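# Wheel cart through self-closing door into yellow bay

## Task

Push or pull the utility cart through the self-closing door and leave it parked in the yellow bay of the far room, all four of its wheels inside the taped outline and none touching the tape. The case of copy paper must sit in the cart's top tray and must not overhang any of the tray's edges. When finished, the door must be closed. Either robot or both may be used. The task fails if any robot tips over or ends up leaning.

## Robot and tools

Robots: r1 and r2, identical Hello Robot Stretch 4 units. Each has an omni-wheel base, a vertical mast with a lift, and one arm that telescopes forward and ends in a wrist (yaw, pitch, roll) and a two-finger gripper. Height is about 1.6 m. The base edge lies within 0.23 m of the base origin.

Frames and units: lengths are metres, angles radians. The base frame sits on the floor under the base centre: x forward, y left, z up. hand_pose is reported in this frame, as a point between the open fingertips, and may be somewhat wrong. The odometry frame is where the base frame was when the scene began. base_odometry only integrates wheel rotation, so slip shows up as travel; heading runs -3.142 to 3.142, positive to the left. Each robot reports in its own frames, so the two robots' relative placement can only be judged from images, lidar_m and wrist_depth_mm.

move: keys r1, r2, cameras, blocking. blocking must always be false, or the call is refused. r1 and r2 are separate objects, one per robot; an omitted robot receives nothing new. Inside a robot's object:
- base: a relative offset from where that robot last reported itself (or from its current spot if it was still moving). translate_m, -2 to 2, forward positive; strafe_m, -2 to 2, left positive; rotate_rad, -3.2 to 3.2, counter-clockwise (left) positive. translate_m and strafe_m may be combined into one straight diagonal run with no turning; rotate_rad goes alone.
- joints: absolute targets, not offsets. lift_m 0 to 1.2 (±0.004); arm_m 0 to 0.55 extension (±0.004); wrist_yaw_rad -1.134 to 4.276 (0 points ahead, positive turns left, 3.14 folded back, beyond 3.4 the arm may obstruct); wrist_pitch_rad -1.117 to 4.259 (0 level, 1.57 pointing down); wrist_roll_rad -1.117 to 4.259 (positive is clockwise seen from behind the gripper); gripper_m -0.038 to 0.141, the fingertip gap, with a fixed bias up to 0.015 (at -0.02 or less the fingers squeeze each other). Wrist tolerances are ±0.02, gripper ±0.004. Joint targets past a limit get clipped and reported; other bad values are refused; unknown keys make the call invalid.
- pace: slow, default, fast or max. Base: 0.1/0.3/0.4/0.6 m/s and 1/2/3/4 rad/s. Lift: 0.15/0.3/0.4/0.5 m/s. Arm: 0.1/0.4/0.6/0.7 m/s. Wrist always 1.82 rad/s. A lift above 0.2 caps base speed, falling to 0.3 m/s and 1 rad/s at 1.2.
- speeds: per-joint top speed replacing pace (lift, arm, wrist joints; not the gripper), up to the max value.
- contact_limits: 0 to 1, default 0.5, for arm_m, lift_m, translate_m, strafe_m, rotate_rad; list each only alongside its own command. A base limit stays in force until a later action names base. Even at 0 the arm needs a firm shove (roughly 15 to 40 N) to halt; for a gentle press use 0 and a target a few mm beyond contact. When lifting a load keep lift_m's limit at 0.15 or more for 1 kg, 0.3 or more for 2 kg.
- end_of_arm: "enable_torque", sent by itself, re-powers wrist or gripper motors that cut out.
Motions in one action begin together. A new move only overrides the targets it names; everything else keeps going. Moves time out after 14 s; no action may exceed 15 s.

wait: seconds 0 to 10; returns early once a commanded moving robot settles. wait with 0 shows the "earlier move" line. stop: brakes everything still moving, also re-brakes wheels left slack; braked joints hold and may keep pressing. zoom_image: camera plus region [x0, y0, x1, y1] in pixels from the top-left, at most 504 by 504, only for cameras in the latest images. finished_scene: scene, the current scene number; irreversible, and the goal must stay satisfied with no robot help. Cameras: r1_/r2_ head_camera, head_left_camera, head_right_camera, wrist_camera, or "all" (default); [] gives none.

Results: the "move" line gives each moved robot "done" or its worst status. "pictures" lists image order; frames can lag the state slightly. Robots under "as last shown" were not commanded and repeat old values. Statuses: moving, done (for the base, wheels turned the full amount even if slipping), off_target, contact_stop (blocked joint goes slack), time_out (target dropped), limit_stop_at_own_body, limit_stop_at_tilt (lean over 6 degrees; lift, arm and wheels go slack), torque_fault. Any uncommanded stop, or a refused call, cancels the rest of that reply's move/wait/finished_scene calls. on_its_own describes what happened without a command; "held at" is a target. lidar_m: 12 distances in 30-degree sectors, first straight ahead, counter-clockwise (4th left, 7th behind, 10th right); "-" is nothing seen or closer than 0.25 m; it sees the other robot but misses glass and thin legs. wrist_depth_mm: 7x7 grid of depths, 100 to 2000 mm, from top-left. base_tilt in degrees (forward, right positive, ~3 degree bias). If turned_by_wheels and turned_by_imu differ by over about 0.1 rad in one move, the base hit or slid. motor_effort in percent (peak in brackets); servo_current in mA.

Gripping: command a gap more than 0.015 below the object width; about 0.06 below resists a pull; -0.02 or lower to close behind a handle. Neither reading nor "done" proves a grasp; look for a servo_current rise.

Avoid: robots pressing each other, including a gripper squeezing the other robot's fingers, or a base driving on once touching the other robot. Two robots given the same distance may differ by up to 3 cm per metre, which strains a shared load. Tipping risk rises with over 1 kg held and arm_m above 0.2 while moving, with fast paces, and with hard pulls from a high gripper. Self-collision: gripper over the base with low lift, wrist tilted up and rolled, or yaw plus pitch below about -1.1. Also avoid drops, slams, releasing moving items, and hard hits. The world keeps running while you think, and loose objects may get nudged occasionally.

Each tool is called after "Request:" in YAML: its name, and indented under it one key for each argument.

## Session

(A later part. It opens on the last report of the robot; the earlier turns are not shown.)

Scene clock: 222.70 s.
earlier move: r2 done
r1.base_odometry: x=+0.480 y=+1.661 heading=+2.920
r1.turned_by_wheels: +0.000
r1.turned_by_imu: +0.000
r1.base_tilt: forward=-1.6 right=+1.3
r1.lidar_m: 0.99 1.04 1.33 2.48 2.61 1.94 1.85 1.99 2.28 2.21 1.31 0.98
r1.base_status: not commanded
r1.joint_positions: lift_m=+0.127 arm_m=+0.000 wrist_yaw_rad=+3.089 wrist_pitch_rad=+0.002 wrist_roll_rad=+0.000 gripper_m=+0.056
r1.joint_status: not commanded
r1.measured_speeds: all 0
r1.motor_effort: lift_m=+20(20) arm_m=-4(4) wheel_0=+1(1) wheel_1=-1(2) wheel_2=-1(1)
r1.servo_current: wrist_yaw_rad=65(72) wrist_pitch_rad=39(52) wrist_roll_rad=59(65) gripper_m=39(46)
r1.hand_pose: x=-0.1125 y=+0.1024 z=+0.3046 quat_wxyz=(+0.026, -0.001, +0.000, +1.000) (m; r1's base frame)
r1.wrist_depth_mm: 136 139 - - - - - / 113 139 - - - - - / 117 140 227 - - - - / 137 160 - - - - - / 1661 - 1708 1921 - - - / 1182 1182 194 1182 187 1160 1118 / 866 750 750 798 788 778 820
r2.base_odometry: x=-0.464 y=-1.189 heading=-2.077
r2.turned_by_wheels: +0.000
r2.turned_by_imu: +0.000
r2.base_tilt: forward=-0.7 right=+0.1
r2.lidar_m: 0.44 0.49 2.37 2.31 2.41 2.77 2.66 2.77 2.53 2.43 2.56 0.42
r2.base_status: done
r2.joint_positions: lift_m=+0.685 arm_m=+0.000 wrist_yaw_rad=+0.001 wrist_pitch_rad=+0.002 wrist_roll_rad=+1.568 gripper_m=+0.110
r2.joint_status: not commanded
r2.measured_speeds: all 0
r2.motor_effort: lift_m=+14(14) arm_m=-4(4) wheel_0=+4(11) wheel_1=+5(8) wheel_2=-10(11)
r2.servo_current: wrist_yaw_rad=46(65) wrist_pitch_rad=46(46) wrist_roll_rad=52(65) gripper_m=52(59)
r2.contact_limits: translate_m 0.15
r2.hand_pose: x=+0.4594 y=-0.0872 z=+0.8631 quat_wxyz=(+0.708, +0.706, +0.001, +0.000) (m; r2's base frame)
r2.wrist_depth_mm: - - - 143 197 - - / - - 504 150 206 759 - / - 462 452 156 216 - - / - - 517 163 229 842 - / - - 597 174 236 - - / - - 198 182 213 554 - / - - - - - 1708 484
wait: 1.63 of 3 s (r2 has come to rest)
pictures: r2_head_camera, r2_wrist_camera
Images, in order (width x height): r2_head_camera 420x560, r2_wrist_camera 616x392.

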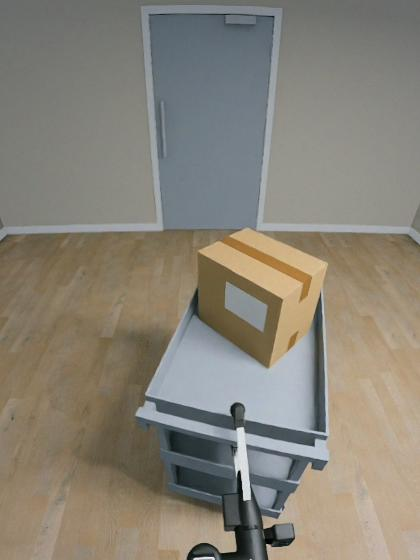

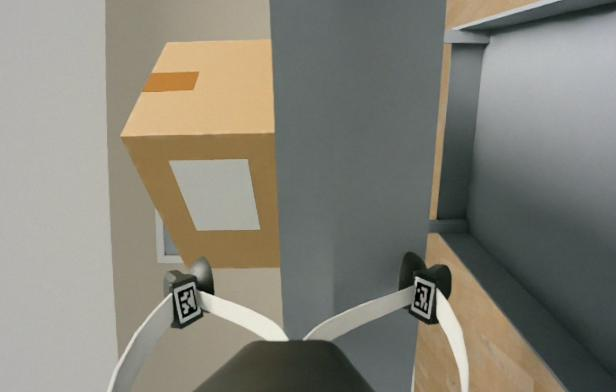

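Request:
move:
  blocking: false
  r2: {"base":{"translate_m":-0.035},"pace":"slow"}
  cameras: []

Request:
wait:
  seconds: 1.2
  cameras: []

Request:
move:
  blocking: false
  r2: {"joints":{"gripper_m":-0.01}}
  cameras: []

Request:
wait:
  seconds: 3
  cameras: ["r2_head_camera","r2_wrist_camera"]

Request:
zoom_image:
  camera: "r2_head_camera"
  region: [150, 320, 320, 500]

Scene clock: 232.57 s.
move: r2 moving
r1: as last shown
r1.base_tilt: forward=-1.5 right=+1.3
r1.lidar_m: 0.98 1.04 1.34 2.49 2.59 1.95 1.87 1.96 2.28 2.21 1.27 0.99
r1.motor_effort: lift_m=+20(20) arm_m=-4(4) wheel_0=+0(1) wheel_1=-1(2) wheel_2=-1(1)
r1.servo_current: wrist_yaw_rad=39(59) wrist_pitch_rad=46(52) wrist_roll_rad=33(72) gripper_m=39(46)
r1.wrist_depth_mm: 136 138 - - - - - / 113 139 - - - - - / 117 140 226 - - - - / 137 161 - - - - - / 1661 - 1708 1983 - - - / 1205 1182 193 1182 188 1182 1138 / 831 741 750 798 778 778 820
r2.base_odometry: x=-0.458 y=-1.179 heading=-2.078
r2.turned_by_wheels: +0.000
r2.turned_by_imu: +0.000
r2.base_tilt: forward=-0.7 right=+0.1
r2.lidar_m: 0.42 0.52 2.39 2.31 2.42 2.76 2.63 2.79 2.52 2.43 2.55 0.41
r2.base_status: translate_m moving
r2.joint_positions: lift_m=+0.685 arm_m=+0.000 wrist_yaw_rad=+0.001 wrist_pitch_rad=+0.002 wrist_roll_rad=+1.568 gripper_m=+0.110
r2.joint_status: not commanded
r2.measured_speeds: translate_m=-0.050 strafe_m=+0.000 rotate_rad=+0.000 lift_m=+0.000 arm_m=+0.000 wrist_yaw_rad=+0.000 wrist_pitch_rad=+0.000 wrist_roll_rad=+0.000
r2.motor_effort: lift_m=+14(14) arm_m=-4(4) wheel_0=-2(9) wheel_1=-6(7) wheel_2=+9(10)
r2.servo_current: wrist_yaw_rad=46(59) wrist_pitch_rad=46(46) wrist_roll_rad=59(59) gripper_m=46(59)
r2.hand_pose: x=+0.4594 y=-0.0872 z=+0.8631 quat_wxyz=(+0.708, +0.706, +0.001, +0.000) (m; r2's base frame)
r2.wrist_depth_mm: - - - 151 205 - - / - - 504 159 214 778 - / - 480 452 166 225 - - / - - 535 174 236 - - / - - 621 184 246 - - / - - 195 193 190 544 - / - - - - - 1756 480
pictures: none
No camera images: "cameras" was empty.

Scene clock: 233.53 s.
earlier move: r2 done
r1.base_odometry: x=+0.480 y=+1.661 heading=+2.920
r1.turned_by_wheels: +0.000
r1.turned_by_imu: +0.000
r1.base_tilt: forward=-1.6 right=+1.3
r1.lidar_m: 0.99 1.03 1.31 2.48 2.62 1.96 1.85 1.95 2.26 2.21 1.31 0.98
r1.base_status: not commanded
r1.joint_positions: lift_m=+0.127 arm_m=+0.000 wrist_yaw_rad=+3.089 wrist_pitch_rad=+0.002 wrist_roll_rad=+0.000 gripper_m=+0.056
r1.joint_status: not commanded
r1.measured_speeds: all 0
r1.motor_effort: lift_m=+20(20) arm_m=-4(4) wheel_0=+1(1) wheel_1=-1(2) wheel_2=-1(1)
r1.servo_current: wrist_yaw_rad=39(65) wrist_pitch_rad=46(52) wrist_roll_rad=59(72) gripper_m=39(46)
r1.hand_pose: x=-0.1125 y=+0.1024 z=+0.3046 quat_wxyz=(+0.026, -0.001, +0.000, +1.000) (m; r1's base frame)
r1.wrist_depth_mm: 136 139 - - - - - / 113 139 - - - - - / 117 140 226 - - - - / 137 161 - - - - - / 1708 - 1661 1921 - - - / 1182 1182 194 1205 187 1182 1118 / 842 750 759 820 788 778 809
r2.base_odometry: x=-0.447 y=-1.159 heading=-2.078
r2.turned_by_wheels: +0.000
r2.turned_by_imu: +0.000
r2.base_tilt: forward=-0.7 right=+0.1
r2.lidar_m: 0.44 0.56 2.39 2.32 2.40 2.74 2.64 2.77 2.52 2.44 2.55 0.43
r2.base_status: done
r2.joint_positions: lift_m=+0.685 arm_m=+0.000 wrist_yaw_rad=+0.001 wrist_pitch_rad=+0.002 wrist_roll_rad=+1.568 gripper_m=+0.110
r2.joint_status: not commanded
r2.measured_speeds: all 0
r2.motor_effort: lift_m=+14(14) arm_m=-4(4) wheel_0=-4(10) wheel_1=-5(7) wheel_2=+6(10)
r2.servo_current: wrist_yaw_rad=39(59) wrist_pitch_rad=33(46) wrist_roll_rad=59(59) gripper_m=46(59)
r2.hand_pose: x=+0.4594 y=-0.0872 z=+0.8631 quat_wxyz=(+0.708, +0.706, +0.001, +0.000) (m; r2's base frame)
r2.wrist_depth_mm: - - - 173 225 768 - / - - 530 180 236 768 - / - - 484 191 248 866 - / - - 559 201 260 - - / - - 647 271 272 - - / - - 195 219 191 554 - / - - - - - 1756 488
wait: 0.97 of 1.2 s (r2 has come to rest)
pictures: none
No camera images: "cameras" was empty.

Scene clock: 234.03 s.
move: r2 moving
r1: as last shown
r1.lidar_m: 0.99 1.03 1.35 2.49 2.61 1.92 1.85 1.98 2.31 2.21 1.30 0.98
r1.motor_effort: lift_m=+20(20) arm_m=-4(4) wheel_0=+1(1) wheel_1=-1(1) wheel_2=-1(1)
r1.servo_current: wrist_yaw_rad=52(52) wrist_pitch_rad=39(46) wrist_roll_rad=59(59) gripper_m=39(46)
r1.wrist_depth_mm: 136 138 - - - - - / 113 139 - - - - - / 117 139 227 - - - - / 137 160 - - - - - / 1756 - 1708 1921 - - - / 1182 1205 194 1205 187 1160 1138 / 854 750 759 809 788 778 820
r2.base_odometry: x=-0.447 y=-1.159 heading=-2.078
r2.turned_by_wheels: +0.000
r2.turned_by_imu: +0.000
r2.base_tilt: forward=-0.7 right=+0.1
r2.lidar_m: 0.46 0.55 2.37 2.30 2.41 2.73 2.63 2.77 2.52 2.43 2.58 0.46
r2.base_status: not commanded
r2.joint_positions: lift_m=+0.685 arm_m=+0.000 wrist_yaw_rad=+0.001 wrist_pitch_rad=+0.002 wrist_roll_rad=+1.568 gripper_m=+0.094
r2.joint_status: gripper_m moving
r2.measured_speeds: all 0
r2.motor_effort: lift_m=+14(14) arm_m=-4(4) wheel_0=-4(4) wheel_1=-5(5) wheel_2=+6(7)
r2.servo_current: wrist_yaw_rad=39(52) wrist_pitch_rad=39(46) wrist_roll_rad=52(52) gripper_m=98(104)
r2.hand_pose: x=+0.4594 y=-0.0872 z=+0.8631 quat_wxyz=(+0.708, +0.706, +0.001, +0.000) (m; r2's base frame)
r2.wrist_depth_mm: - - - 174 226 768 - / - - 535 181 236 778 - / - - 480 191 247 842 - / - - 559 200 260 - - / - - 647 271 272 - - / - - 192 220 193 1618 - / - - - - - 1863 484
pictures: none
No camera images: "cameras" was empty.

Scene clock: 235.50 s.
earlier move: r2 done
r1.base_odometry: x=+0.480 y=+1.661 heading=+2.920
r1.turned_by_wheels: +0.000
r1.turned_by_imu: +0.000
r1.base_tilt: forward=-1.6 right=+1.2
r1.lidar_m: 0.99 1.04 1.34 2.48 2.59 1.92 1.85 1.97 2.27 2.22 1.33 0.99
r1.base_status: not commanded
r1.joint_positions: lift_m=+0.127 arm_m=+0.000 wrist_yaw_rad=+3.089 wrist_pitch_rad=+0.002 wrist_roll_rad=+0.000 gripper_m=+0.056
r1.joint_status: not commanded
r1.measured_speeds: all 0
r1.motor_effort: lift_m=+20(20) arm_m=-4(4) wheel_0=+0(2) wheel_1=-2(2) wheel_2=-1(1)
r1.servo_current: wrist_yaw_rad=52(72) wrist_pitch_rad=33(52) wrist_roll_rad=46(65) gripper_m=39(52)
r1.hand_pose: x=-0.1125 y=+0.1024 z=+0.3046 quat_wxyz=(+0.026, -0.001, +0.000, +1.000) (m; r1's base frame)
r1.wrist_depth_mm: 136 138 - - - - - / 113 139 - - - - - / 117 139 228 - - - - / 137 161 - - - - - / 1756 - 1661 1921 - - - / 1182 1229 194 1182 188 1160 1138 / 854 759 750 798 788 778 809
r2.base_odometry: x=-0.447 y=-1.159 heading=-2.078
r2.turned_by_wheels: +0.000
r2.turned_by_imu: +0.000
r2.base_tilt: forward=-0.6 right=+0.0
r2.lidar_m: 0.46 0.54 2.40 2.30 2.41 2.72 2.64 2.76 2.51 2.42 2.56 0.44
r2.base_status: not commanded
r2.joint_positions: lift_m=+0.685 arm_m=+0.000 wrist_yaw_rad=+0.001 wrist_pitch_rad=+0.002 wrist_roll_rad=+1.568 gripper_m=-0.008
r2.joint_status: all done
r2.measured_speeds: all 0
r2.motor_effort: lift_m=+15(15) arm_m=-4(4) wheel_0=-5(5) wheel_1=-5(6) wheel_2=+6(7)
r2.servo_current: wrist_yaw_rad=46(65) wrist_pitch_rad=39(46) wrist_roll_rad=52(59) gripper_m=124(215)
r2.hand_pose: x=+0.4594 y=-0.0872 z=+0.8630 quat_wxyz=(+0.708, +0.706, +0.001, +0.000) (m; r2's base frame)
r2.wrist_depth_mm: - - - 167 221 759 - / - - 525 227 232 - - / - - 477 186 243 842 - / - - 544 194 256 - - / - - 676 207 267 - - / - - 187 207 181 1708 - / - - - - - 1708 484
wait: 1.47 of 3 s (r2 has come to rest)
pictures: r2_head_camera, r2_wrist_camera
Images, in order (width x height): r2_head_camera 420x560, r2_wrist_camera 616x392.

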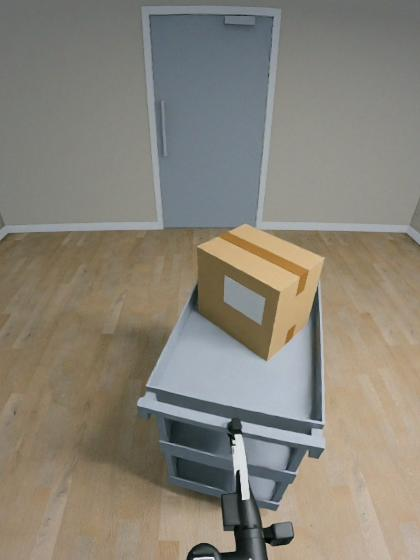

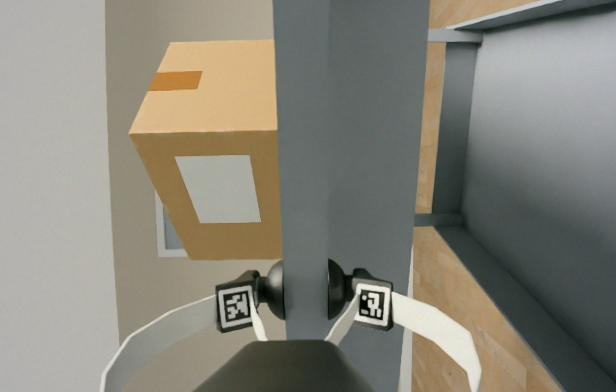

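Scaled by 2.800 from the camera's 420x560 image, which has a finer 1200x1600 frame.

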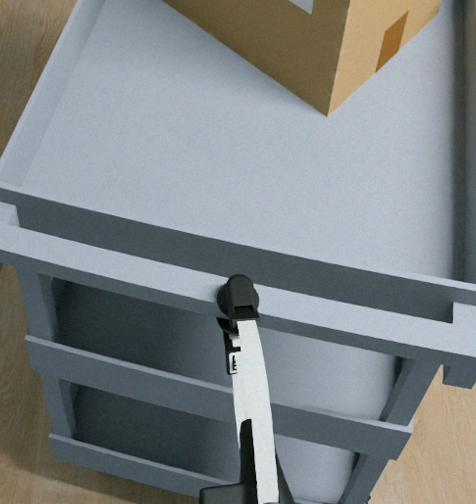

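Request:
move:
  blocking: false
  r2: {"base":{"translate_m":-0.25},"joints":{"gripper_m":-0.03},"pace":"slow","contact_limits":{"translate_m":0.6}}
  cameras: []

Request:
wait:
  seconds: 4.5
  cameras: ["r2_head_camera","r2_wrist_camera"]

Scene clock: 241.67 s.
move: r2 moving
r1: as last shown
r1.base_tilt: forward=-1.6 right=+1.3
r1.lidar_m: 0.98 1.02 1.33 2.49 2.61 1.94 1.85 1.99 2.29 2.21 1.29 0.98
r1.motor_effort: lift_m=+20(20) arm_m=-4(4) wheel_0=+1(1) wheel_1=-1(1) wheel_2=-1(1)
r1.servo_current: wrist_yaw_rad=59(59) wrist_pitch_rad=46(52) wrist_roll_rad=39(59) gripper_m=39(46)
r1.wrist_depth_mm: 136 138 - - - - - / 113 139 - - - - - / 117 140 227 - - - - / 137 161 - - - - - / 1708 - 1661 1921 - - - / 1182 1205 193 1182 187 1182 1118 / 854 750 750 798 798 778 809
r2.base_odometry: x=-0.441 y=-1.148 heading=-2.077
r2.turned_by_wheels: +0.000
r2.turned_by_imu: +0.001
r2.base_tilt: forward=-0.6 right=+0.1
r2.lidar_m: 0.46 0.52 2.37 2.31 2.38 2.72 2.63 2.77 2.51 2.41 2.54 0.43
r2.base_status: translate_m moving
r2.joint_positions: lift_m=+0.685 arm_m=+0.000 wrist_yaw_rad=+0.001 wrist_pitch_rad=+0.002 wrist_roll_rad=+1.568 gripper_m=-0.022
r2.joint_status: gripper_m moving
r2.measured_speeds: translate_m=-0.048 strafe_m=+0.000 rotate_rad=+0.000 lift_m=+0.000 arm_m=+0.000 wrist_yaw_rad=+0.004 wrist_pitch_rad=+0.000 wrist_roll_rad=+0.000
r2.motor_effort: lift_m=+15(15) arm_m=-4(4) wheel_0=-6(9) wheel_1=-6(7) wheel_2=+13(15)
r2.servo_current: wrist_yaw_rad=52(65) wrist_pitch_rad=39(39) wrist_roll_rad=39(52) gripper_m=228(228)
r2.contact_limits: translate_m 0.6
r2.hand_pose: x=+0.4594 y=-0.0872 z=+0.8630 quat_wxyz=(+0.708, +0.706, +0.001, +0.000) (m; r2's base frame)
r2.wrist_depth_mm: - - - 166 220 - - / - - 521 175 229 - - / - - 473 182 240 831 - / - - 549 192 253 - - / - - 676 203 265 - - / - - 187 206 178 1618 - / - - - - - 1618 484
pictures: none
No camera images: "cameras" was empty.

Scene clock: 244.93 s.
earlier move: r2 done
r1.base_odometry: x=+0.480 y=+1.661 heading=+2.920
r1.turned_by_wheels: +0.000
r1.turned_by_imu: +0.000
r1.base_tilt: forward=-1.6 right=+1.3
r1.lidar_m: 0.99 1.04 1.33 2.49 2.60 1.93 1.82 1.95 2.29 2.19 1.31 0.99
r1.base_status: not commanded
r1.joint_positions: lift_m=+0.127 arm_m=+0.000 wrist_yaw_rad=+3.089 wrist_pitch_rad=+0.002 wrist_roll_rad=+0.000 gripper_m=+0.056
r1.joint_status: not commanded
r1.measured_speeds: all 0
r1.motor_effort: lift_m=+20(20) arm_m=-4(4) wheel_0=+1(1) wheel_1=-1(2) wheel_2=-1(1)
r1.servo_current: wrist_yaw_rad=52(65) wrist_pitch_rad=39(52) wrist_roll_rad=46(65) gripper_m=39(52)
r1.hand_pose: x=-0.1125 y=+0.1024 z=+0.3046 quat_wxyz=(+0.026, -0.001, +0.000, +1.000) (m; r1's base frame)
r1.wrist_depth_mm: 136 138 - - - - - / 113 139 - - - - - / 117 139 227 - - - - / 137 161 - - - - - / 1661 - 1756 1863 - - - / 1182 1182 193 1160 188 1138 1118 / 842 750 750 788 788 778 820
r2.base_odometry: x=-0.326 y=-0.941 heading=-2.077
r2.turned_by_wheels: +0.000
r2.turned_by_imu: +0.001
r2.base_tilt: forward=-0.7 right=+0.1
r2.lidar_m: 0.42 0.50 2.37 2.28 2.41 2.46 2.39 2.51 2.50 2.42 2.55 0.45
r2.base_status: done
r2.joint_positions: lift_m=+0.685 arm_m=+0.000 wrist_yaw_rad=+0.003 wrist_pitch_rad=+0.002 wrist_roll_rad=+1.568 gripper_m=-0.028
r2.joint_status: all done
r2.measured_speeds: all 0
r2.motor_effort: lift_m=+15(15) arm_m=-4(4) wheel_0=-1(9) wheel_1=-4(8) wheel_2=+8(15)
r2.servo_current: wrist_yaw_rad=52(65) wrist_pitch_rad=39(46) wrist_roll_rad=46(65) gripper_m=137(228)
r2.contact_limits: translate_m 0.6
r2.hand_pose: x=+0.4596 y=-0.0866 z=+0.8630 quat_wxyz=(+0.708, +0.706, +0.002, +0.000) (m; r2's base frame)
r2.wrist_depth_mm: - - - 179 236 1708 1160 / - - 621 185 242 820 - / - - 500 191 250 842 - / - - 512 197 258 866 - / - - 591 204 265 - - / - - 186 203 176 - - / - - - - - 1499 -
wait: 3.27 of 4.5 s (r2 has come to rest)
pictures: r2_head_camera, r2_wrist_camera
Images, in order (width x height): r2_head_camera 420x560, r2_wrist_camera 616x392.

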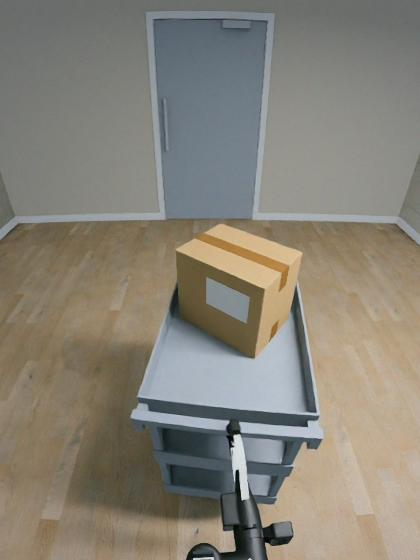

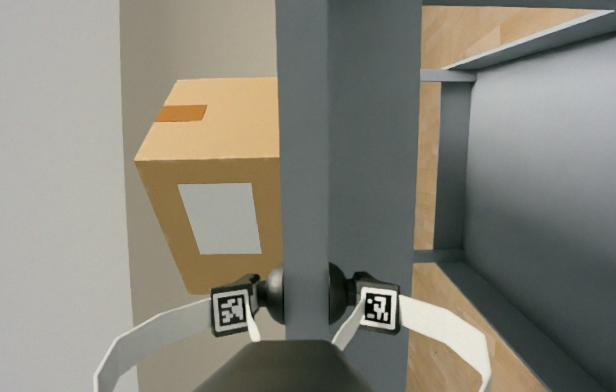

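Request:
move:
  blocking: false
  r2: {"base":{"translate_m":-0.7},"pace":"slow","contact_limits":{"translate_m":0.6}}
  r1: {"base":{"strafe_m":-0.05,"translate_m":0.5}}
  cameras: []

Request:
wait:
  seconds: 4
  cameras: ["r1_head_left_camera","r1_head_right_camera"]

Request:
wait:
  seconds: 5
  cameras: ["r2_head_camera","r2_wrist_camera"]

Scene clock: 251.87 s.
move: r1 moving; r2 moving
r1.base_odometry: x=+0.451 y=+1.671 heading=+2.921
r1.turned_by_wheels: +0.000
r1.turned_by_imu: +0.000
r1.base_tilt: forward=-1.6 right=+1.3
r1.lidar_m: 0.95 1.03 1.30 2.49 2.61 1.96 1.88 2.01 2.30 2.21 1.28 0.93
r1.base_status: translate_m moving; strafe_m moving
r1.joint_positions: lift_m=+0.127 arm_m=+0.000 wrist_yaw_rad=+3.089 wrist_pitch_rad=+0.002 wrist_roll_rad=+0.000 gripper_m=+0.056
r1.joint_status: not commanded
r1.measured_speeds: translate_m=+0.121 strafe_m=-0.011 rotate_rad=-0.002 lift_m=+0.000 arm_m=+0.000 wrist_yaw_rad=+0.000 wrist_pitch_rad=+0.000 wrist_roll_rad=+0.000
r1.motor_effort: lift_m=+20(20) arm_m=-4(4) wheel_0=+7(10) wheel_1=+4(7) wheel_2=-8(10)
r1.servo_current: wrist_yaw_rad=52(52) wrist_pitch_rad=33(46) wrist_roll_rad=33(52) gripper_m=39(46)
r1.hand_pose: x=-0.1125 y=+0.1024 z=+0.3046 quat_wxyz=(+0.026, -0.001, +0.000, +1.000) (m; r1's base frame)
r1.wrist_depth_mm: 136 138 - - - - - / 113 139 - - - - - / 117 140 273 - - - - / 137 163 - - - - - / 1708 1756 1921 - - - - / 1160 1182 193 1182 187 1182 1138 / 842 759 750 798 798 778 809
r2.base_odometry: x=-0.319 y=-0.930 heading=-2.077
r2.turned_by_wheels: +0.000
r2.turned_by_imu: +0.001
r2.base_tilt: forward=-0.6 right=+0.0
r2.lidar_m: 0.45 0.48 2.38 2.29 2.43 2.45 2.37 2.51 2.48 2.43 2.54 0.43
r2.base_status: translate_m moving
r2.joint_positions: lift_m=+0.685 arm_m=+0.000 wrist_yaw_rad=+0.003 wrist_pitch_rad=+0.002 wrist_roll_rad=+1.568 gripper_m=-0.028
r2.joint_status: not commanded
r2.measured_speeds: translate_m=-0.049 strafe_m=+0.000 rotate_rad=+0.001 lift_m=+0.000 arm_m=+0.000 wrist_yaw_rad=+0.000 wrist_pitch_rad=+0.000 wrist_roll_rad=+0.000
r2.motor_effort: lift_m=+15(15) arm_m=-4(4) wheel_0=-7(7) wheel_1=-7(7) wheel_2=+14(14)
r2.servo_current: wrist_yaw_rad=33(65) wrist_pitch_rad=46(46) wrist_roll_rad=52(52) gripper_m=130(143)
r2.contact_limits: translate_m 0.6
r2.hand_pose: x=+0.4596 y=-0.0866 z=+0.8630 quat_wxyz=(+0.708, +0.706, +0.002, +0.000) (m; r2's base frame)
r2.wrist_depth_mm: - - - 180 236 1708 1160 / - - 634 186 243 831 - / - - 504 191 250 842 - / - - 508 197 257 854 - / - - 597 204 265 - - / - - 186 203 177 - - / - - - - - 1499 508
pictures: none
No camera images: "cameras" was empty.

Scene clock: 254.53 s.
earlier move: r1 done; r2 moving
r1.base_odometry: x=+0.004 y=+1.820 heading=+2.921
r1.turned_by_wheels: +0.000
r1.turned_by_imu: +0.000
r1.base_tilt: forward=-1.6 right=+1.3
r1.lidar_m: 0.50 0.54 0.74 1.81 2.62 2.45 2.34 2.47 2.27 1.65 0.61 0.52
r1.base_status: done
r1.joint_positions: lift_m=+0.127 arm_m=+0.000 wrist_yaw_rad=+3.089 wrist_pitch_rad=+0.002 wrist_roll_rad=+0.000 gripper_m=+0.056
r1.joint_status: not commanded
r1.measured_speeds: all 0
r1.motor_effort: lift_m=+20(20) arm_m=-4(4) wheel_0=+3(10) wheel_1=+2(7) wheel_2=+0(10)
r1.servo_current: wrist_yaw_rad=46(65) wrist_pitch_rad=39(46) wrist_roll_rad=59(65) gripper_m=39(52)
r1.hand_pose: x=-0.1125 y=+0.1024 z=+0.3046 quat_wxyz=(+0.026, -0.001, +0.000, +1.000) (m; r1's base frame)
r1.wrist_depth_mm: 136 138 - - - - - / 113 139 - - - - - / 118 140 271 - - - - / 137 161 - - - - - / 1921 - - - - - - / 1182 1182 193 1182 187 1205 1118 / 854 750 759 143 798 732 831
r2.base_odometry: x=-0.196 y=-0.707 heading=-2.077
r2.turned_by_wheels: +0.000
r2.turned_by_imu: +0.001
r2.base_tilt: forward=-0.7 right=+0.1
r2.lidar_m: 0.43 0.46 2.40 2.29 2.45 2.18 2.13 2.22 2.49 2.43 2.53 0.43
r2.base_status: translate_m moving
r2.joint_positions: lift_m=+0.685 arm_m=+0.000 wrist_yaw_rad=+0.003 wrist_pitch_rad=+0.002 wrist_roll_rad=+1.568 gripper_m=-0.028
r2.joint_status: not commanded
r2.measured_speeds: translate_m=-0.101 strafe_m=-0.001 rotate_rad=-0.005 lift_m=+0.000 arm_m=+0.000 wrist_yaw_rad=+0.000 wrist_pitch_rad=+0.000 wrist_roll_rad=+0.000
r2.motor_effort: lift_m=+15(15) arm_m=-4(4) wheel_0=-3(8) wheel_1=-4(8) wheel_2=+10(14)
r2.servo_current: wrist_yaw_rad=59(65) wrist_pitch_rad=33(52) wrist_roll_rad=46(65) gripper_m=143(150)
r2.contact_limits: translate_m 0.6
r2.hand_pose: x=+0.4596 y=-0.0866 z=+0.8630 quat_wxyz=(+0.708, +0.706, +0.002, +0.000) (m; r2's base frame)
r2.wrist_depth_mm: - - - 199 257 1397 1060 / - - - 200 258 1661 - / - - 597 202 260 854 - / - - 504 204 264 866 - / - - 544 207 266 866 - / - - 185 203 178 - - / - - - - - 1499 -
wait: 2.67 of 4 s (r1 has come to rest)
pictures: r1_head_left_camera, r1_head_right_camera
Images, in order (width x height): r1_head_left_camera 420x672, r1_head_right_camera 420x672.

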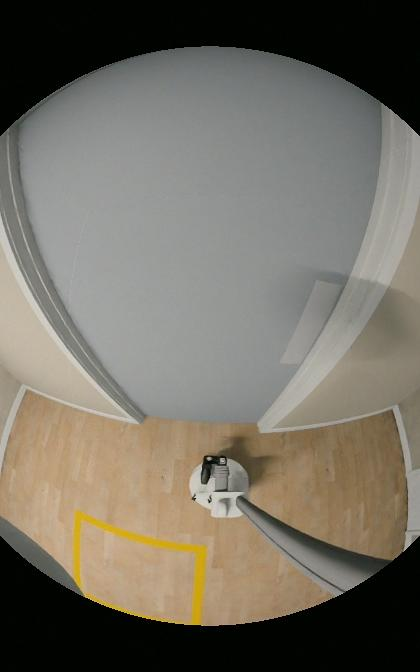

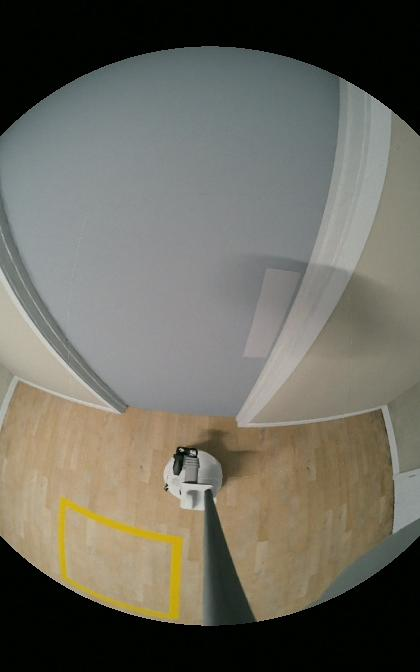

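Scene clock: 259.53 s.
earlier move: r2 moving
r1.base_odometry: x=+0.004 y=+1.820 heading=+2.921
r1.turned_by_wheels: +0.000
r1.turned_by_imu: +0.000
r1.base_tilt: forward=-1.6 right=+1.3
r1.lidar_m: 0.49 0.50 0.72 1.81 2.64 2.45 2.35 2.47 2.27 1.67 0.60 0.51
r1.base_status: done
r1.joint_positions: lift_m=+0.127 arm_m=+0.000 wrist_yaw_rad=+3.089 wrist_pitch_rad=+0.002 wrist_roll_rad=+0.000 gripper_m=+0.056
r1.joint_status: not commanded
r1.measured_speeds: all 0
r1.motor_effort: lift_m=+20(20) arm_m=-4(4) wheel_0=+3(10) wheel_1=+2(7) wheel_2=+0(10)
r1.servo_current: wrist_yaw_rad=59(72) wrist_pitch_rad=46(52) wrist_roll_rad=52(72) gripper_m=39(52)
r1.hand_pose: x=-0.1125 y=+0.1024 z=+0.3046 quat_wxyz=(+0.026, -0.001, +0.000, +1.000) (m; r1's base frame)
r1.wrist_depth_mm: 136 138 - - - - - / 113 139 - - - - - / 117 139 270 - - - - / 137 161 - - - - - / 1983 - - - - - - / 1182 1182 194 1182 187 1182 1160 / 842 750 759 143 798 732 842
r2.base_odometry: x=+0.014 y=-0.329 heading=-2.077
r2.turned_by_wheels: +0.000
r2.turned_by_imu: +0.002
r2.base_tilt: forward=-0.7 right=+0.0
r2.lidar_m: 0.39 0.40 2.41 2.31 2.31 1.75 1.70 1.78 2.47 2.39 2.54 0.48
r2.base_status: translate_m moving
r2.joint_positions: lift_m=+0.685 arm_m=+0.000 wrist_yaw_rad=+0.003 wrist_pitch_rad=+0.002 wrist_roll_rad=+1.568 gripper_m=-0.028
r2.joint_status: not commanded
r2.measured_speeds: all 0
r2.motor_effort: lift_m=+15(15) arm_m=-4(4) wheel_0=-2(9) wheel_1=-2(9) wheel_2=+7(14)
r2.servo_current: wrist_yaw_rad=39(65) wrist_pitch_rad=39(52) wrist_roll_rad=46(65) gripper_m=130(150)
r2.contact_limits: translate_m 0.6
r2.hand_pose: x=+0.4596 y=-0.0866 z=+0.8630 quat_wxyz=(+0.708, +0.706, +0.002, +0.000) (m; r2's base frame)
r2.wrist_depth_mm: - - - 240 304 1366 1042 / - - - 290 297 1464 430 / - - - 285 287 1708 - / - - 634 279 279 854 - / - - 508 213 272 866 - / - - 185 202 178 842 - / - - 564 - 258 131 -
wait: 5.00 s; no rest
pictures: r2_head_camera, r2_wrist_camera
Images, in order (width x height): r2_head_camera 420x560, r2_wrist_camera 616x392.

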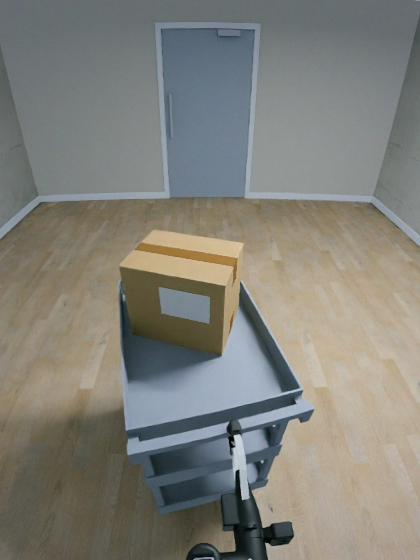

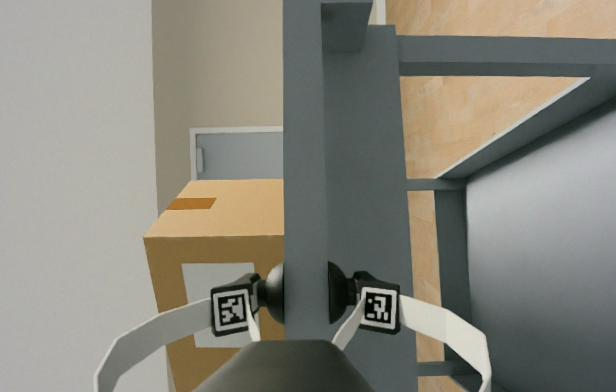

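Request:
move:
  blocking: false
  r1: {"base":{"translate_m":0.7},"pace":"slow","contact_limits":{"translate_m":0.7}}
  cameras: []

Request:
wait:
  seconds: 4
  cameras: ["r1_head_left_camera","r2_head_camera"]

Request:
wait:
  seconds: 4
  cameras: ["r1_head_left_camera","r1_head_camera","r2_head_camera"]

Scene clock: 272.80 s.
earlier move: r2 done
move: r1 moving
r1.base_odometry: x=-0.009 y=+1.823 heading=+2.921
r1.turned_by_wheels: +0.000
r1.turned_by_imu: +0.000
r1.base_tilt: forward=-1.6 right=+1.2
r1.lidar_m: 0.48 0.51 0.71 1.76 2.64 2.45 2.36 2.52 2.23 1.59 0.57 0.51
r1.base_status: translate_m moving
r1.joint_positions: lift_m=+0.127 arm_m=+0.000 wrist_yaw_rad=+3.089 wrist_pitch_rad=+0.002 wrist_roll_rad=+0.000 gripper_m=+0.056
r1.joint_status: not commanded
r1.measured_speeds: translate_m=+0.048 strafe_m=+0.000 rotate_rad=-0.002 lift_m=+0.000 arm_m=+0.000 wrist_yaw_rad=+0.000 wrist_pitch_rad=+0.000 wrist_roll_rad=+0.000
r1.motor_effort: lift_m=+20(20) arm_m=-4(4) wheel_0=+5(7) wheel_1=+4(6) wheel_2=-6(6)
r1.servo_current: wrist_yaw_rad=52(65) wrist_pitch_rad=46(46) wrist_roll_rad=46(59) gripper_m=39(46)
r1.contact_limits: translate_m 0.7
r1.hand_pose: x=-0.1125 y=+0.1024 z=+0.3046 quat_wxyz=(+0.026, -0.001, +0.000, +1.000) (m; r1's base frame)
r1.wrist_depth_mm: 136 139 - - - - - / 113 139 - - - - - / 118 140 270 - - - - / 137 161 - - - - - / 1983 - - - - - - / 1182 1205 193 1205 189 1182 1138 / 831 750 750 143 750 732 820
r2.base_odometry: x=+0.014 y=-0.329 heading=-2.077
r2.turned_by_wheels: +0.000
r2.turned_by_imu: +0.000
r2.base_tilt: forward=-0.6 right=+0.0
r2.lidar_m: 0.39 0.40 2.40 2.30 2.36 1.76 1.69 1.77 2.47 2.39 2.53 0.48
r2.base_status: done
r2.joint_positions: lift_m=+0.685 arm_m=+0.000 wrist_yaw_rad=+0.003 wrist_pitch_rad=+0.002 wrist_roll_rad=+1.568 gripper_m=-0.028
r2.joint_status: not commanded
r2.measured_speeds: all 0
r2.motor_effort: lift_m=+15(15) arm_m=-4(4) wheel_0=-2(2) wheel_1=-4(4) wheel_2=+7(8)
r2.servo_current: wrist_yaw_rad=52(59) wrist_pitch_rad=39(46) wrist_roll_rad=59(59) gripper_m=143(143)
r2.contact_limits: translate_m 0.6
r2.hand_pose: x=+0.4596 y=-0.0866 z=+0.8630 quat_wxyz=(+0.708, +0.706, +0.002, +0.000) (m; r2's base frame)
r2.wrist_depth_mm: - - - 239 307 1366 1042 / - - - 290 296 1499 430 / - - - 283 286 1708 - / - - 627 281 279 831 - / - - 508 213 272 854 - / - - 185 203 178 842 - / - - 564 - 260 131 -
pictures: none
No camera images: "cameras" was empty.

Scene clock: 276.80 s.
earlier move: r1 moving
r1.base_odometry: x=-0.386 y=+1.907 heading=+2.922
r1.turned_by_wheels: +0.001
r1.turned_by_imu: +0.003
r1.base_tilt: forward=-1.6 right=+1.3
r1.lidar_m: - 0.25 0.26 0.58 2.65 2.88 2.76 2.89 2.27 0.31 0.31 0.25
r1.base_status: translate_m moving
r1.joint_positions: lift_m=+0.127 arm_m=+0.000 wrist_yaw_rad=+3.089 wrist_pitch_rad=+0.002 wrist_roll_rad=+0.000 gripper_m=+0.056
r1.joint_status: not commanded
r1.measured_speeds: translate_m=+0.101 strafe_m=+0.001 rotate_rad=+0.001 lift_m=+0.000 arm_m=+0.000 wrist_yaw_rad=+0.000 wrist_pitch_rad=+0.000 wrist_roll_rad=+0.000
r1.motor_effort: lift_m=+20(20) arm_m=-4(4) wheel_0=+18(21) wheel_1=+13(13) wheel_2=-17(19)
r1.servo_current: wrist_yaw_rad=52(72) wrist_pitch_rad=39(52) wrist_roll_rad=52(65) gripper_m=46(52)
r1.contact_limits: translate_m 0.7
r1.hand_pose: x=-0.1125 y=+0.1024 z=+0.3046 quat_wxyz=(+0.026, -0.001, +0.000, +1.000) (m; r1's base frame)
r1.wrist_depth_mm: - 138 - - - - - / - 138 - - - - - / 113 138 228 - - - - / 132 148 - - - - - / 1921 - - - - - - / 1182 1205 193 1182 187 1281 1255 / 831 741 759 798 788 778 809
r2.base_odometry: x=+0.014 y=-0.329 heading=-2.077
r2.turned_by_wheels: +0.000
r2.turned_by_imu: +0.001
r2.base_tilt: forward=-0.7 right=+0.0
r2.lidar_m: 0.41 0.42 2.39 2.31 2.35 1.75 1.67 1.78 2.49 2.41 2.53 0.48
r2.base_status: done
r2.joint_positions: lift_m=+0.685 arm_m=+0.000 wrist_yaw_rad=+0.003 wrist_pitch_rad=+0.002 wrist_roll_rad=+1.568 gripper_m=-0.028
r2.joint_status: not commanded
r2.measured_speeds: all 0
r2.motor_effort: lift_m=+15(15) arm_m=-4(4) wheel_0=-1(2) wheel_1=-3(4) wheel_2=+7(8)
r2.servo_current: wrist_yaw_rad=52(65) wrist_pitch_rad=33(52) wrist_roll_rad=46(59) gripper_m=137(150)
r2.contact_limits: translate_m 0.6
r2.hand_pose: x=+0.4596 y=-0.0866 z=+0.8630 quat_wxyz=(+0.708, +0.706, +0.002, +0.000) (m; r2's base frame)
r2.wrist_depth_mm: - - - 240 306 1366 1060 / - - - 291 296 1499 433 / - - - 285 287 1708 - / - - 627 279 279 842 - / - - 504 213 272 854 - / - - 185 203 177 842 - / - - 564 - 259 131 -
wait: 4.00 s; no rest
pictures: r1_head_left_camera, r2_head_camera
Images, in order (width x height): r1_head_left_camera 420x672, r2_head_camera 420x560.

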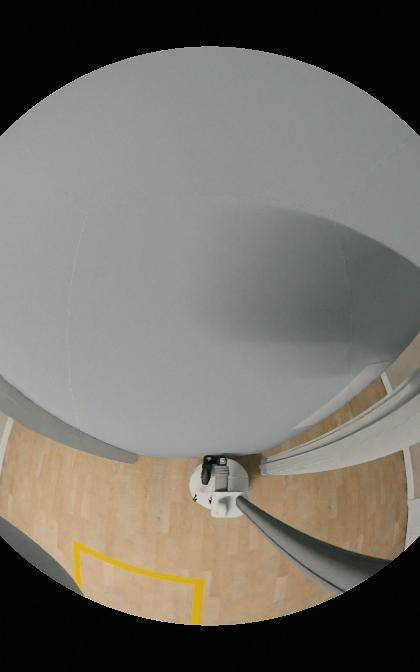

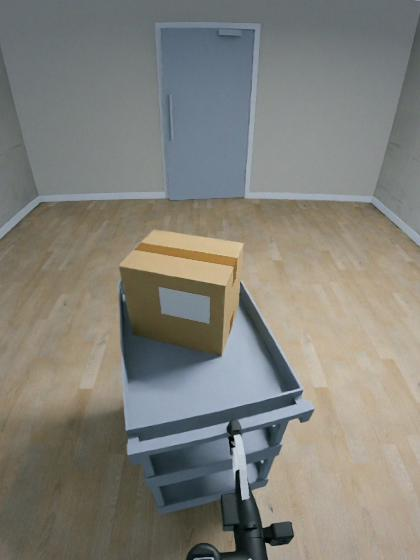

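Scene clock: 280.57 s.
earlier move: r1 done
r1.base_odometry: x=-0.679 y=+1.973 heading=+2.921
r1.turned_by_wheels: +0.000
r1.turned_by_imu: +0.001
r1.base_tilt: forward=-1.6 right=+1.3
r1.lidar_m: 0.25 - 0.25 0.29 0.67 3.15 3.10 3.20 0.33 0.53 2.28 0.30
r1.base_status: done
r1.joint_positions: lift_m=+0.127 arm_m=+0.000 wrist_yaw_rad=+3.101 wrist_pitch_rad=+0.002 wrist_roll_rad=+0.000 gripper_m=+0.056
r1.joint_status: not commanded
r1.measured_speeds: all 0
r1.motor_effort: lift_m=+20(20) arm_m=+9(9) wheel_0=+8(21) wheel_1=+12(16) wheel_2=-10(19)
r1.servo_current: wrist_yaw_rad=78(91) wrist_pitch_rad=46(52) wrist_roll_rad=46(72) gripper_m=39(52)
r1.contact_limits: translate_m 0.7
r1.hand_pose: x=-0.1141 y=+0.0992 z=+0.3046 quat_wxyz=(+0.020, -0.001, +0.000, +1.000) (m; r1's base frame)
r1.wrist_depth_mm: - 136 - - - - - / - 135 218 - - - - / 107 135 183 - - - - / 123 137 276 - - - - / 1708 - - - - - - / 1205 1205 193 1205 187 1138 1138 / 854 750 750 809 798 788 809
r2.base_odometry: x=+0.014 y=-0.329 heading=-2.077
r2.turned_by_wheels: +0.000
r2.turned_by_imu: +0.001
r2.base_tilt: forward=-0.7 right=+0.1
r2.lidar_m: 0.39 0.39 2.41 2.31 2.34 1.74 1.69 1.77 2.48 2.40 2.54 0.47
r2.base_status: done
r2.joint_positions: lift_m=+0.685 arm_m=+0.000 wrist_yaw_rad=+0.003 wrist_pitch_rad=+0.002 wrist_roll_rad=+1.568 gripper_m=-0.028
r2.joint_status: not commanded
r2.measured_speeds: all 0
r2.motor_effort: lift_m=+15(15) arm_m=-4(4) wheel_0=-1(2) wheel_1=-3(4) wheel_2=+7(8)
r2.servo_current: wrist_yaw_rad=52(65) wrist_pitch_rad=39(52) wrist_roll_rad=39(65) gripper_m=143(150)
r2.contact_limits: translate_m 0.6
r2.hand_pose: x=+0.4596 y=-0.0866 z=+0.8630 quat_wxyz=(+0.708, +0.706, +0.002, +0.000) (m; r2's base frame)
r2.wrist_depth_mm: - - - 240 306 1366 1060 / - - - 290 296 1537 433 / - - - 285 289 1756 - / - - 621 279 277 842 - / - - 496 213 271 866 - / - - 185 202 177 842 - / - - 564 - 259 131 -
wait: 3.77 of 4 s (r1 has come to rest)
pictures: r1_head_camera, r1_head_left_camera, r2_head_camera
Images, in order (width x height): r1_head_camera 420x560, r1_head_left_camera 420x672, r2_head_camera 420x560.

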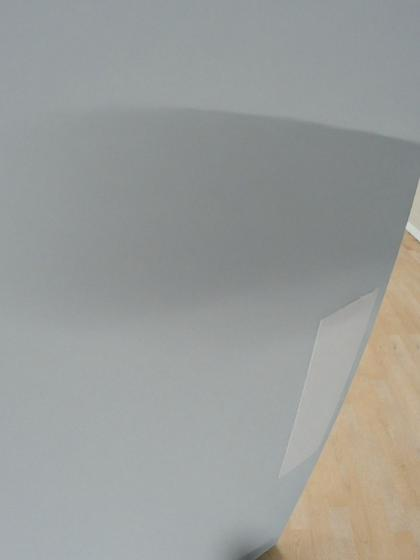

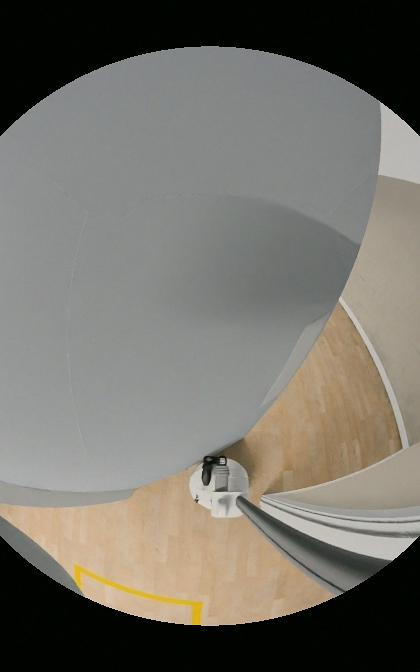

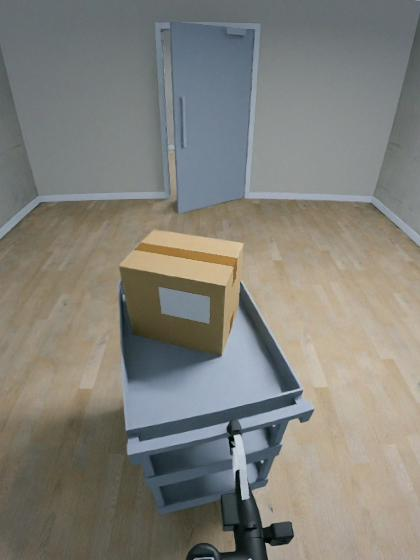

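Request:
move:
  blocking: false
  r1: {"base":{"translate_m":0.6},"pace":"slow","contact_limits":{"translate_m":0.7}}
  cameras: []

Request:
wait:
  seconds: 7.5
  cameras: ["r1_head_left_camera","r1_head_right_camera","r2_head_camera"]

Scene clock: 294.27 s.
move: r1 moving
r1.base_odometry: x=-0.691 y=+1.976 heading=+2.922
r1.turned_by_wheels: +0.001
r1.turned_by_imu: +0.001
r1.base_tilt: forward=-1.6 right=+1.3
r1.lidar_m: 0.25 - 0.25 0.26 0.67 3.15 3.08 3.24 0.35 0.58 2.28 0.33
r1.base_status: translate_m moving
r1.joint_positions: lift_m=+0.127 arm_m=+0.000 wrist_yaw_rad=+3.101 wrist_pitch_rad=+0.002 wrist_roll_rad=+0.000 gripper_m=+0.056
r1.joint_status: not commanded
r1.measured_speeds: translate_m=+0.050 strafe_m=+0.000 rotate_rad=-0.001 lift_m=+0.000 arm_m=+0.000 wrist_yaw_rad=+0.000 wrist_pitch_rad=+0.000 wrist_roll_rad=+0.000
r1.motor_effort: lift_m=+20(20) arm_m=+9(9) wheel_0=+10(11) wheel_1=+15(16) wheel_2=-16(16)
r1.servo_current: wrist_yaw_rad=65(104) wrist_pitch_rad=33(46) wrist_roll_rad=39(52) gripper_m=39(46)
r1.contact_limits: translate_m 0.7
r1.hand_pose: x=-0.1141 y=+0.0992 z=+0.3046 quat_wxyz=(+0.020, -0.001, +0.000, +1.000) (m; r1's base frame)
r1.wrist_depth_mm: - 136 - - - - - / - 136 216 - - - - / 107 135 183 - - - - / 123 137 273 - - - - / 1756 - - - - - - / 1182 1229 194 1182 188 1138 1118 / 854 768 759 798 798 768 820
r2: as last shown
r2.turned_by_imu: +0.000
r2.lidar_m: 0.40 0.42 2.38 2.31 2.32 1.73 1.67 1.76 2.49 2.38 2.53 0.44
r2.motor_effort: lift_m=+15(15) arm_m=-4(4) wheel_0=-2(2) wheel_1=-3(3) wheel_2=+7(7)
r2.servo_current: wrist_yaw_rad=39(52) wrist_pitch_rad=33(46) wrist_roll_rad=46(59) gripper_m=143(143)
r2.contact_limits: translate_m 0.6
r2.wrist_depth_mm: - - - 239 306 1336 1060 / - - - 290 294 1499 430 / - - - 285 287 1708 - / - - 621 279 279 831 - / - - 508 213 272 842 - / - - 185 204 178 831 - / - - 569 - 259 131 -
pictures: none
No camera images: "cameras" was empty.

Scene clock: 301.03 s.
earlier move: r1 done
r1.base_odometry: x=-1.264 y=+2.103 heading=+2.922
r1.turned_by_wheels: +0.000
r1.turned_by_imu: -0.001
r1.base_tilt: forward=-1.6 right=+1.2
r1.lidar_m: 2.25 3.55 0.25 0.25 0.28 0.76 3.71 0.78 1.04 2.21 2.31 3.15
r1.base_status: done
r1.joint_positions: lift_m=+0.127 arm_m=+0.000 wrist_yaw_rad=+3.092 wrist_pitch_rad=+0.002 wrist_roll_rad=+0.000 gripper_m=+0.056
r1.joint_status: not commanded
r1.measured_speeds: all 0
r1.motor_effort: lift_m=+20(20) arm_m=+5(9) wheel_0=+2(11) wheel_1=+7(16) wheel_2=-4(16)
r1.servo_current: wrist_yaw_rad=52(104) wrist_pitch_rad=39(52) wrist_roll_rad=46(72) gripper_m=39(52)
r1.contact_limits: translate_m 0.7
r1.hand_pose: x=-0.1129 y=+0.1016 z=+0.3046 quat_wxyz=(+0.025, -0.001, +0.000, +1.000) (m; r1's base frame)
r1.wrist_depth_mm: - 137 - - - - - / - 137 - - - - 508 / 109 138 203 - - - 517 / 123 138 - - - - 521 / - 1921 - - - - 512 / - 1078 193 1205 187 1138 512 / 778 741 750 809 798 768 621
r2.base_odometry: x=+0.014 y=-0.329 heading=-2.077
r2.turned_by_wheels: +0.000
r2.turned_by_imu: +0.001
r2.base_tilt: forward=-0.6 right=+0.0
r2.lidar_m: 0.41 0.41 2.41 2.29 2.35 1.74 1.68 1.76 2.46 2.41 2.52 0.49
r2.base_status: not commanded
r2.joint_positions: lift_m=+0.685 arm_m=+0.000 wrist_yaw_rad=+0.003 wrist_pitch_rad=+0.002 wrist_roll_rad=+1.568 gripper_m=-0.028
r2.joint_status: not commanded
r2.measured_speeds: all 0
r2.motor_effort: lift_m=+15(15) arm_m=-4(4) wheel_0=-1(2) wheel_1=-3(4) wheel_2=+7(8)
r2.servo_current: wrist_yaw_rad=59(59) wrist_pitch_rad=39(52) wrist_roll_rad=46(65) gripper_m=130(150)
r2.contact_limits: translate_m 0.6
r2.hand_pose: x=+0.4596 y=-0.0866 z=+0.8630 quat_wxyz=(+0.708, +0.706, +0.002, +0.000) (m; r2's base frame)
r2.wrist_depth_mm: - - - 239 306 1397 1060 / - - - 290 294 1464 430 / - - - 286 287 1708 - / - - 627 279 278 842 - / - - 504 213 271 854 - / - - 186 202 178 842 - / - - 564 - 258 131 -
wait: 6.77 of 7.5 s (r1 has come to rest)
pictures: r1_head_left_camera, r1_head_right_camera, r2_head_camera
Images, in order (width x height): r1_head_left_camera 420x672, r1_head_right_camera 420x672, r2_head_camera 420x560.

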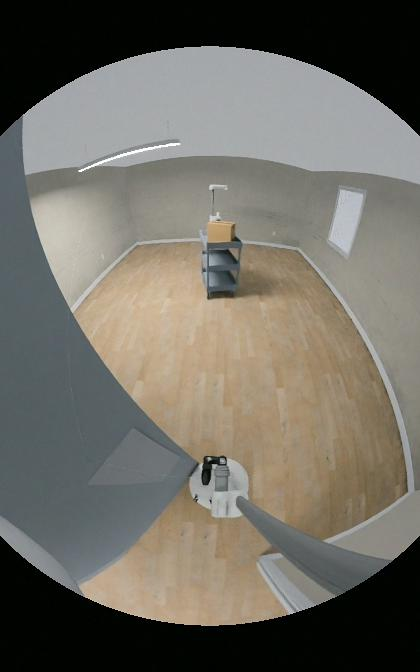

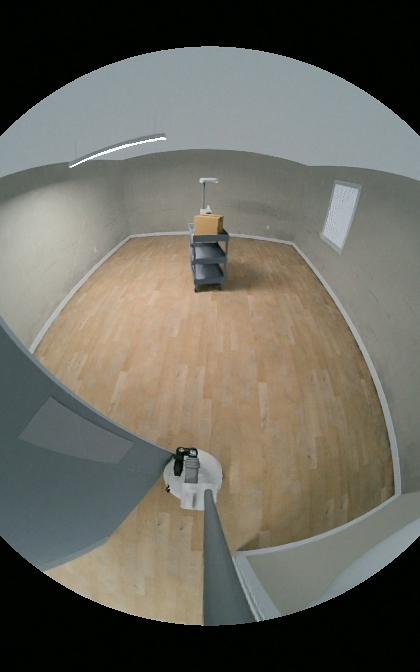

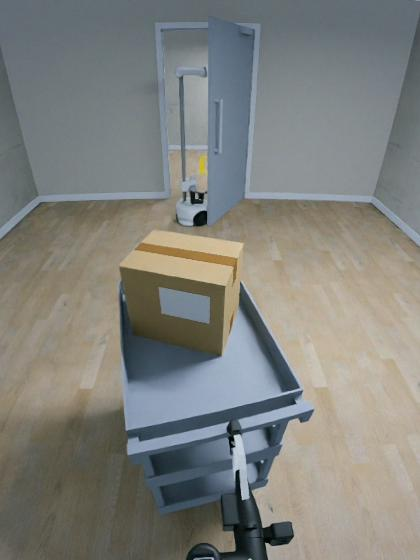

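Request:
move:
  blocking: false
  r1: {"base":{"strafe_m":0.5},"pace":"slow","contact_limits":{"strafe_m":0.7}}
  cameras: []

Request:
wait:
  seconds: 7
  cameras: ["r1_head_left_camera","r1_head_right_camera","r2_head_camera"]

Request:
zoom_image:
  camera: "r2_head_camera"
  region: [130, 10, 290, 250]

Scene clock: 307.50 s.
move: r1 moving
r1.base_odometry: x=-1.267 y=+2.090 heading=+2.922
r1.turned_by_wheels: +0.000
r1.turned_by_imu: +0.000
r1.base_tilt: forward=-1.6 right=+1.3
r1.lidar_m: 2.21 3.59 2.81 0.25 0.27 0.72 3.74 0.80 1.04 2.22 2.33 3.17
r1.base_status: strafe_m moving
r1.joint_positions: lift_m=+0.127 arm_m=+0.000 wrist_yaw_rad=+3.092 wrist_pitch_rad=+0.002 wrist_roll_rad=+0.000 gripper_m=+0.056
r1.joint_status: not commanded
r1.measured_speeds: translate_m=+0.000 strafe_m=+0.055 rotate_rad=+0.000 lift_m=+0.000 arm_m=+0.000 wrist_yaw_rad=+0.000 wrist_pitch_rad=+0.000 wrist_roll_rad=+0.000
r1.motor_effort: lift_m=+20(20) arm_m=+5(5) wheel_0=-16(16) wheel_1=+10(14) wheel_2=+0(4)
r1.servo_current: wrist_yaw_rad=39(65) wrist_pitch_rad=46(52) wrist_roll_rad=52(65) gripper_m=39(46)
r1.contact_limits: strafe_m 0.7
r1.hand_pose: x=-0.1129 y=+0.1016 z=+0.3046 quat_wxyz=(+0.025, -0.001, +0.000, +1.000) (m; r1's base frame)
r1.wrist_depth_mm: - 136 - - - - 455 / - 137 - - - - 462 / 109 137 203 - - - 473 / 123 138 - - - - 402 / - 1921 - - - - 477 / - 1078 193 1205 188 1182 473 / 788 741 750 798 778 778 466
r2: as last shown
r2.turned_by_imu: +0.000
r2.lidar_m: 0.39 0.40 2.40 2.31 2.33 1.73 1.65 1.76 2.48 2.40 2.52 0.49
r2.motor_effort: lift_m=+15(15) arm_m=-4(4) wheel_0=-2(2) wheel_1=-3(4) wheel_2=+7(8)
r2.servo_current: wrist_yaw_rad=52(59) wrist_pitch_rad=33(46) wrist_roll_rad=39(59) gripper_m=143(143)
r2.contact_limits: translate_m 0.6
r2.wrist_depth_mm: - - - 240 306 1366 1060 / - - - 291 294 1464 433 / - - - 285 289 1756 - / - - 634 279 278 842 - / - - 504 213 271 866 - / - - 186 203 177 842 - / - - 564 - 259 131 -
pictures: none
No camera images: "cameras" was empty.

Scene clock: 313.13 s.
earlier move: r1 done
r1.base_odometry: x=-1.373 y=+1.616 heading=+2.922
r1.turned_by_wheels: +0.000
r1.turned_by_imu: +0.002
r1.base_tilt: forward=-1.6 right=+1.2
r1.lidar_m: 2.26 0.29 0.25 - 0.25 0.26 0.59 1.18 1.07 2.71 2.81 2.42
r1.base_status: done
r1.joint_positions: lift_m=+0.127 arm_m=+0.000 wrist_yaw_rad=+3.092 wrist_pitch_rad=+0.002 wrist_roll_rad=+0.000 gripper_m=+0.056
r1.joint_status: not commanded
r1.measured_speeds: all 0
r1.motor_effort: lift_m=+20(20) arm_m=+5(5) wheel_0=-7(17) wheel_1=+7(14) wheel_2=+0(4)
r1.servo_current: wrist_yaw_rad=39(78) wrist_pitch_rad=46(52) wrist_roll_rad=46(78) gripper_m=46(52)
r1.contact_limits: strafe_m 0.7
r1.hand_pose: x=-0.1129 y=+0.1016 z=+0.3046 quat_wxyz=(+0.025, -0.001, +0.000, +1.000) (m; r1's base frame)
r1.wrist_depth_mm: - 137 - - 340 216 - / - 137 - - 343 206 - / 109 138 202 - 343 208 160 / 124 138 - - 345 208 161 / 1661 - - 1921 347 208 161 / 1205 1182 193 1078 191 208 160 / 842 759 750 153 315 186 -
r2.base_odometry: x=+0.014 y=-0.329 heading=-2.077
r2.turned_by_wheels: +0.000
r2.turned_by_imu: +0.001
r2.base_tilt: forward=-0.7 right=+0.1
r2.lidar_m: 0.40 0.40 2.37 2.30 2.35 1.75 1.68 1.76 2.49 2.40 2.50 0.50
r2.base_status: not commanded
r2.joint_positions: lift_m=+0.685 arm_m=+0.000 wrist_yaw_rad=+0.003 wrist_pitch_rad=+0.002 wrist_roll_rad=+1.568 gripper_m=-0.028
r2.joint_status: not commanded
r2.measured_speeds: all 0
r2.motor_effort: lift_m=+15(15) arm_m=-4(4) wheel_0=-1(2) wheel_1=-3(4) wheel_2=+7(8)
r2.servo_current: wrist_yaw_rad=33(65) wrist_pitch_rad=46(46) wrist_roll_rad=52(65) gripper_m=143(150)
r2.contact_limits: translate_m 0.6
r2.hand_pose: x=+0.4596 y=-0.0866 z=+0.8630 quat_wxyz=(+0.708, +0.706, +0.002, +0.000) (m; r2's base frame)
r2.wrist_depth_mm: - - - 239 306 1430 1042 / - - - 289 296 1499 433 / - - - 285 287 1708 - / - - 627 281 278 854 - / - - 504 213 273 854 - / - - 186 203 177 842 - / - - 564 - 258 131 -
wait: 5.63 of 7 s (r1 has come to rest)
pictures: r1_head_left_camera, r1_head_right_camera, r2_head_camera
Images, in order (width x height): r1_head_left_camera 420x672, r1_head_right_camera 420x672, r2_head_camera 420x560.

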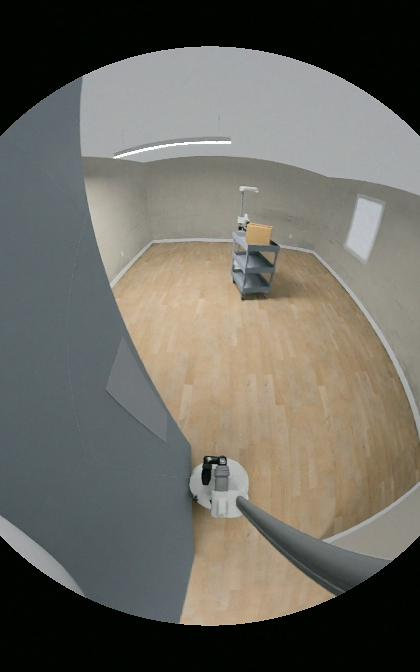

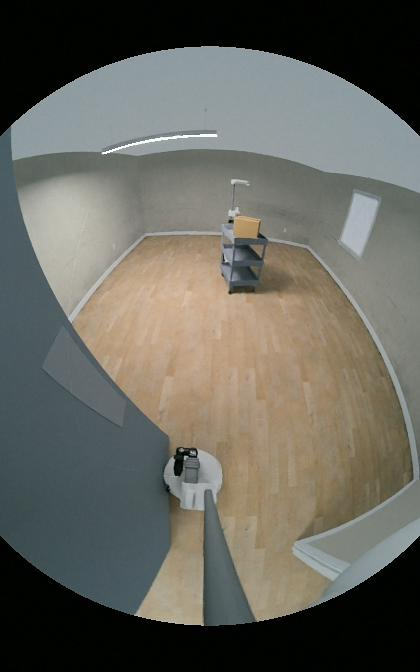

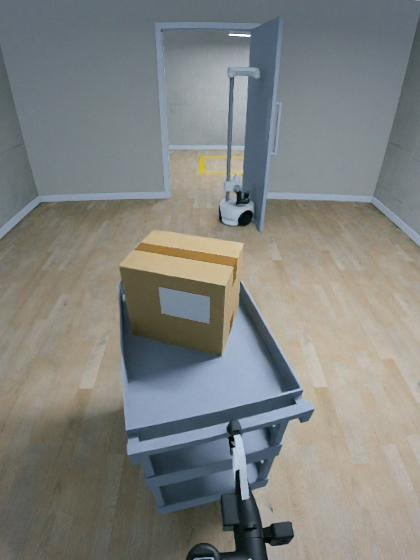

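Scaled by 2.100 from the camera's 420x560 image, which has a finer 1200x1600 frame.

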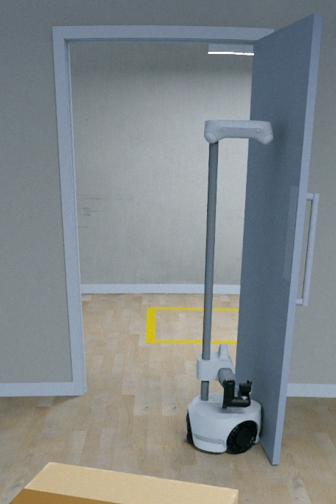

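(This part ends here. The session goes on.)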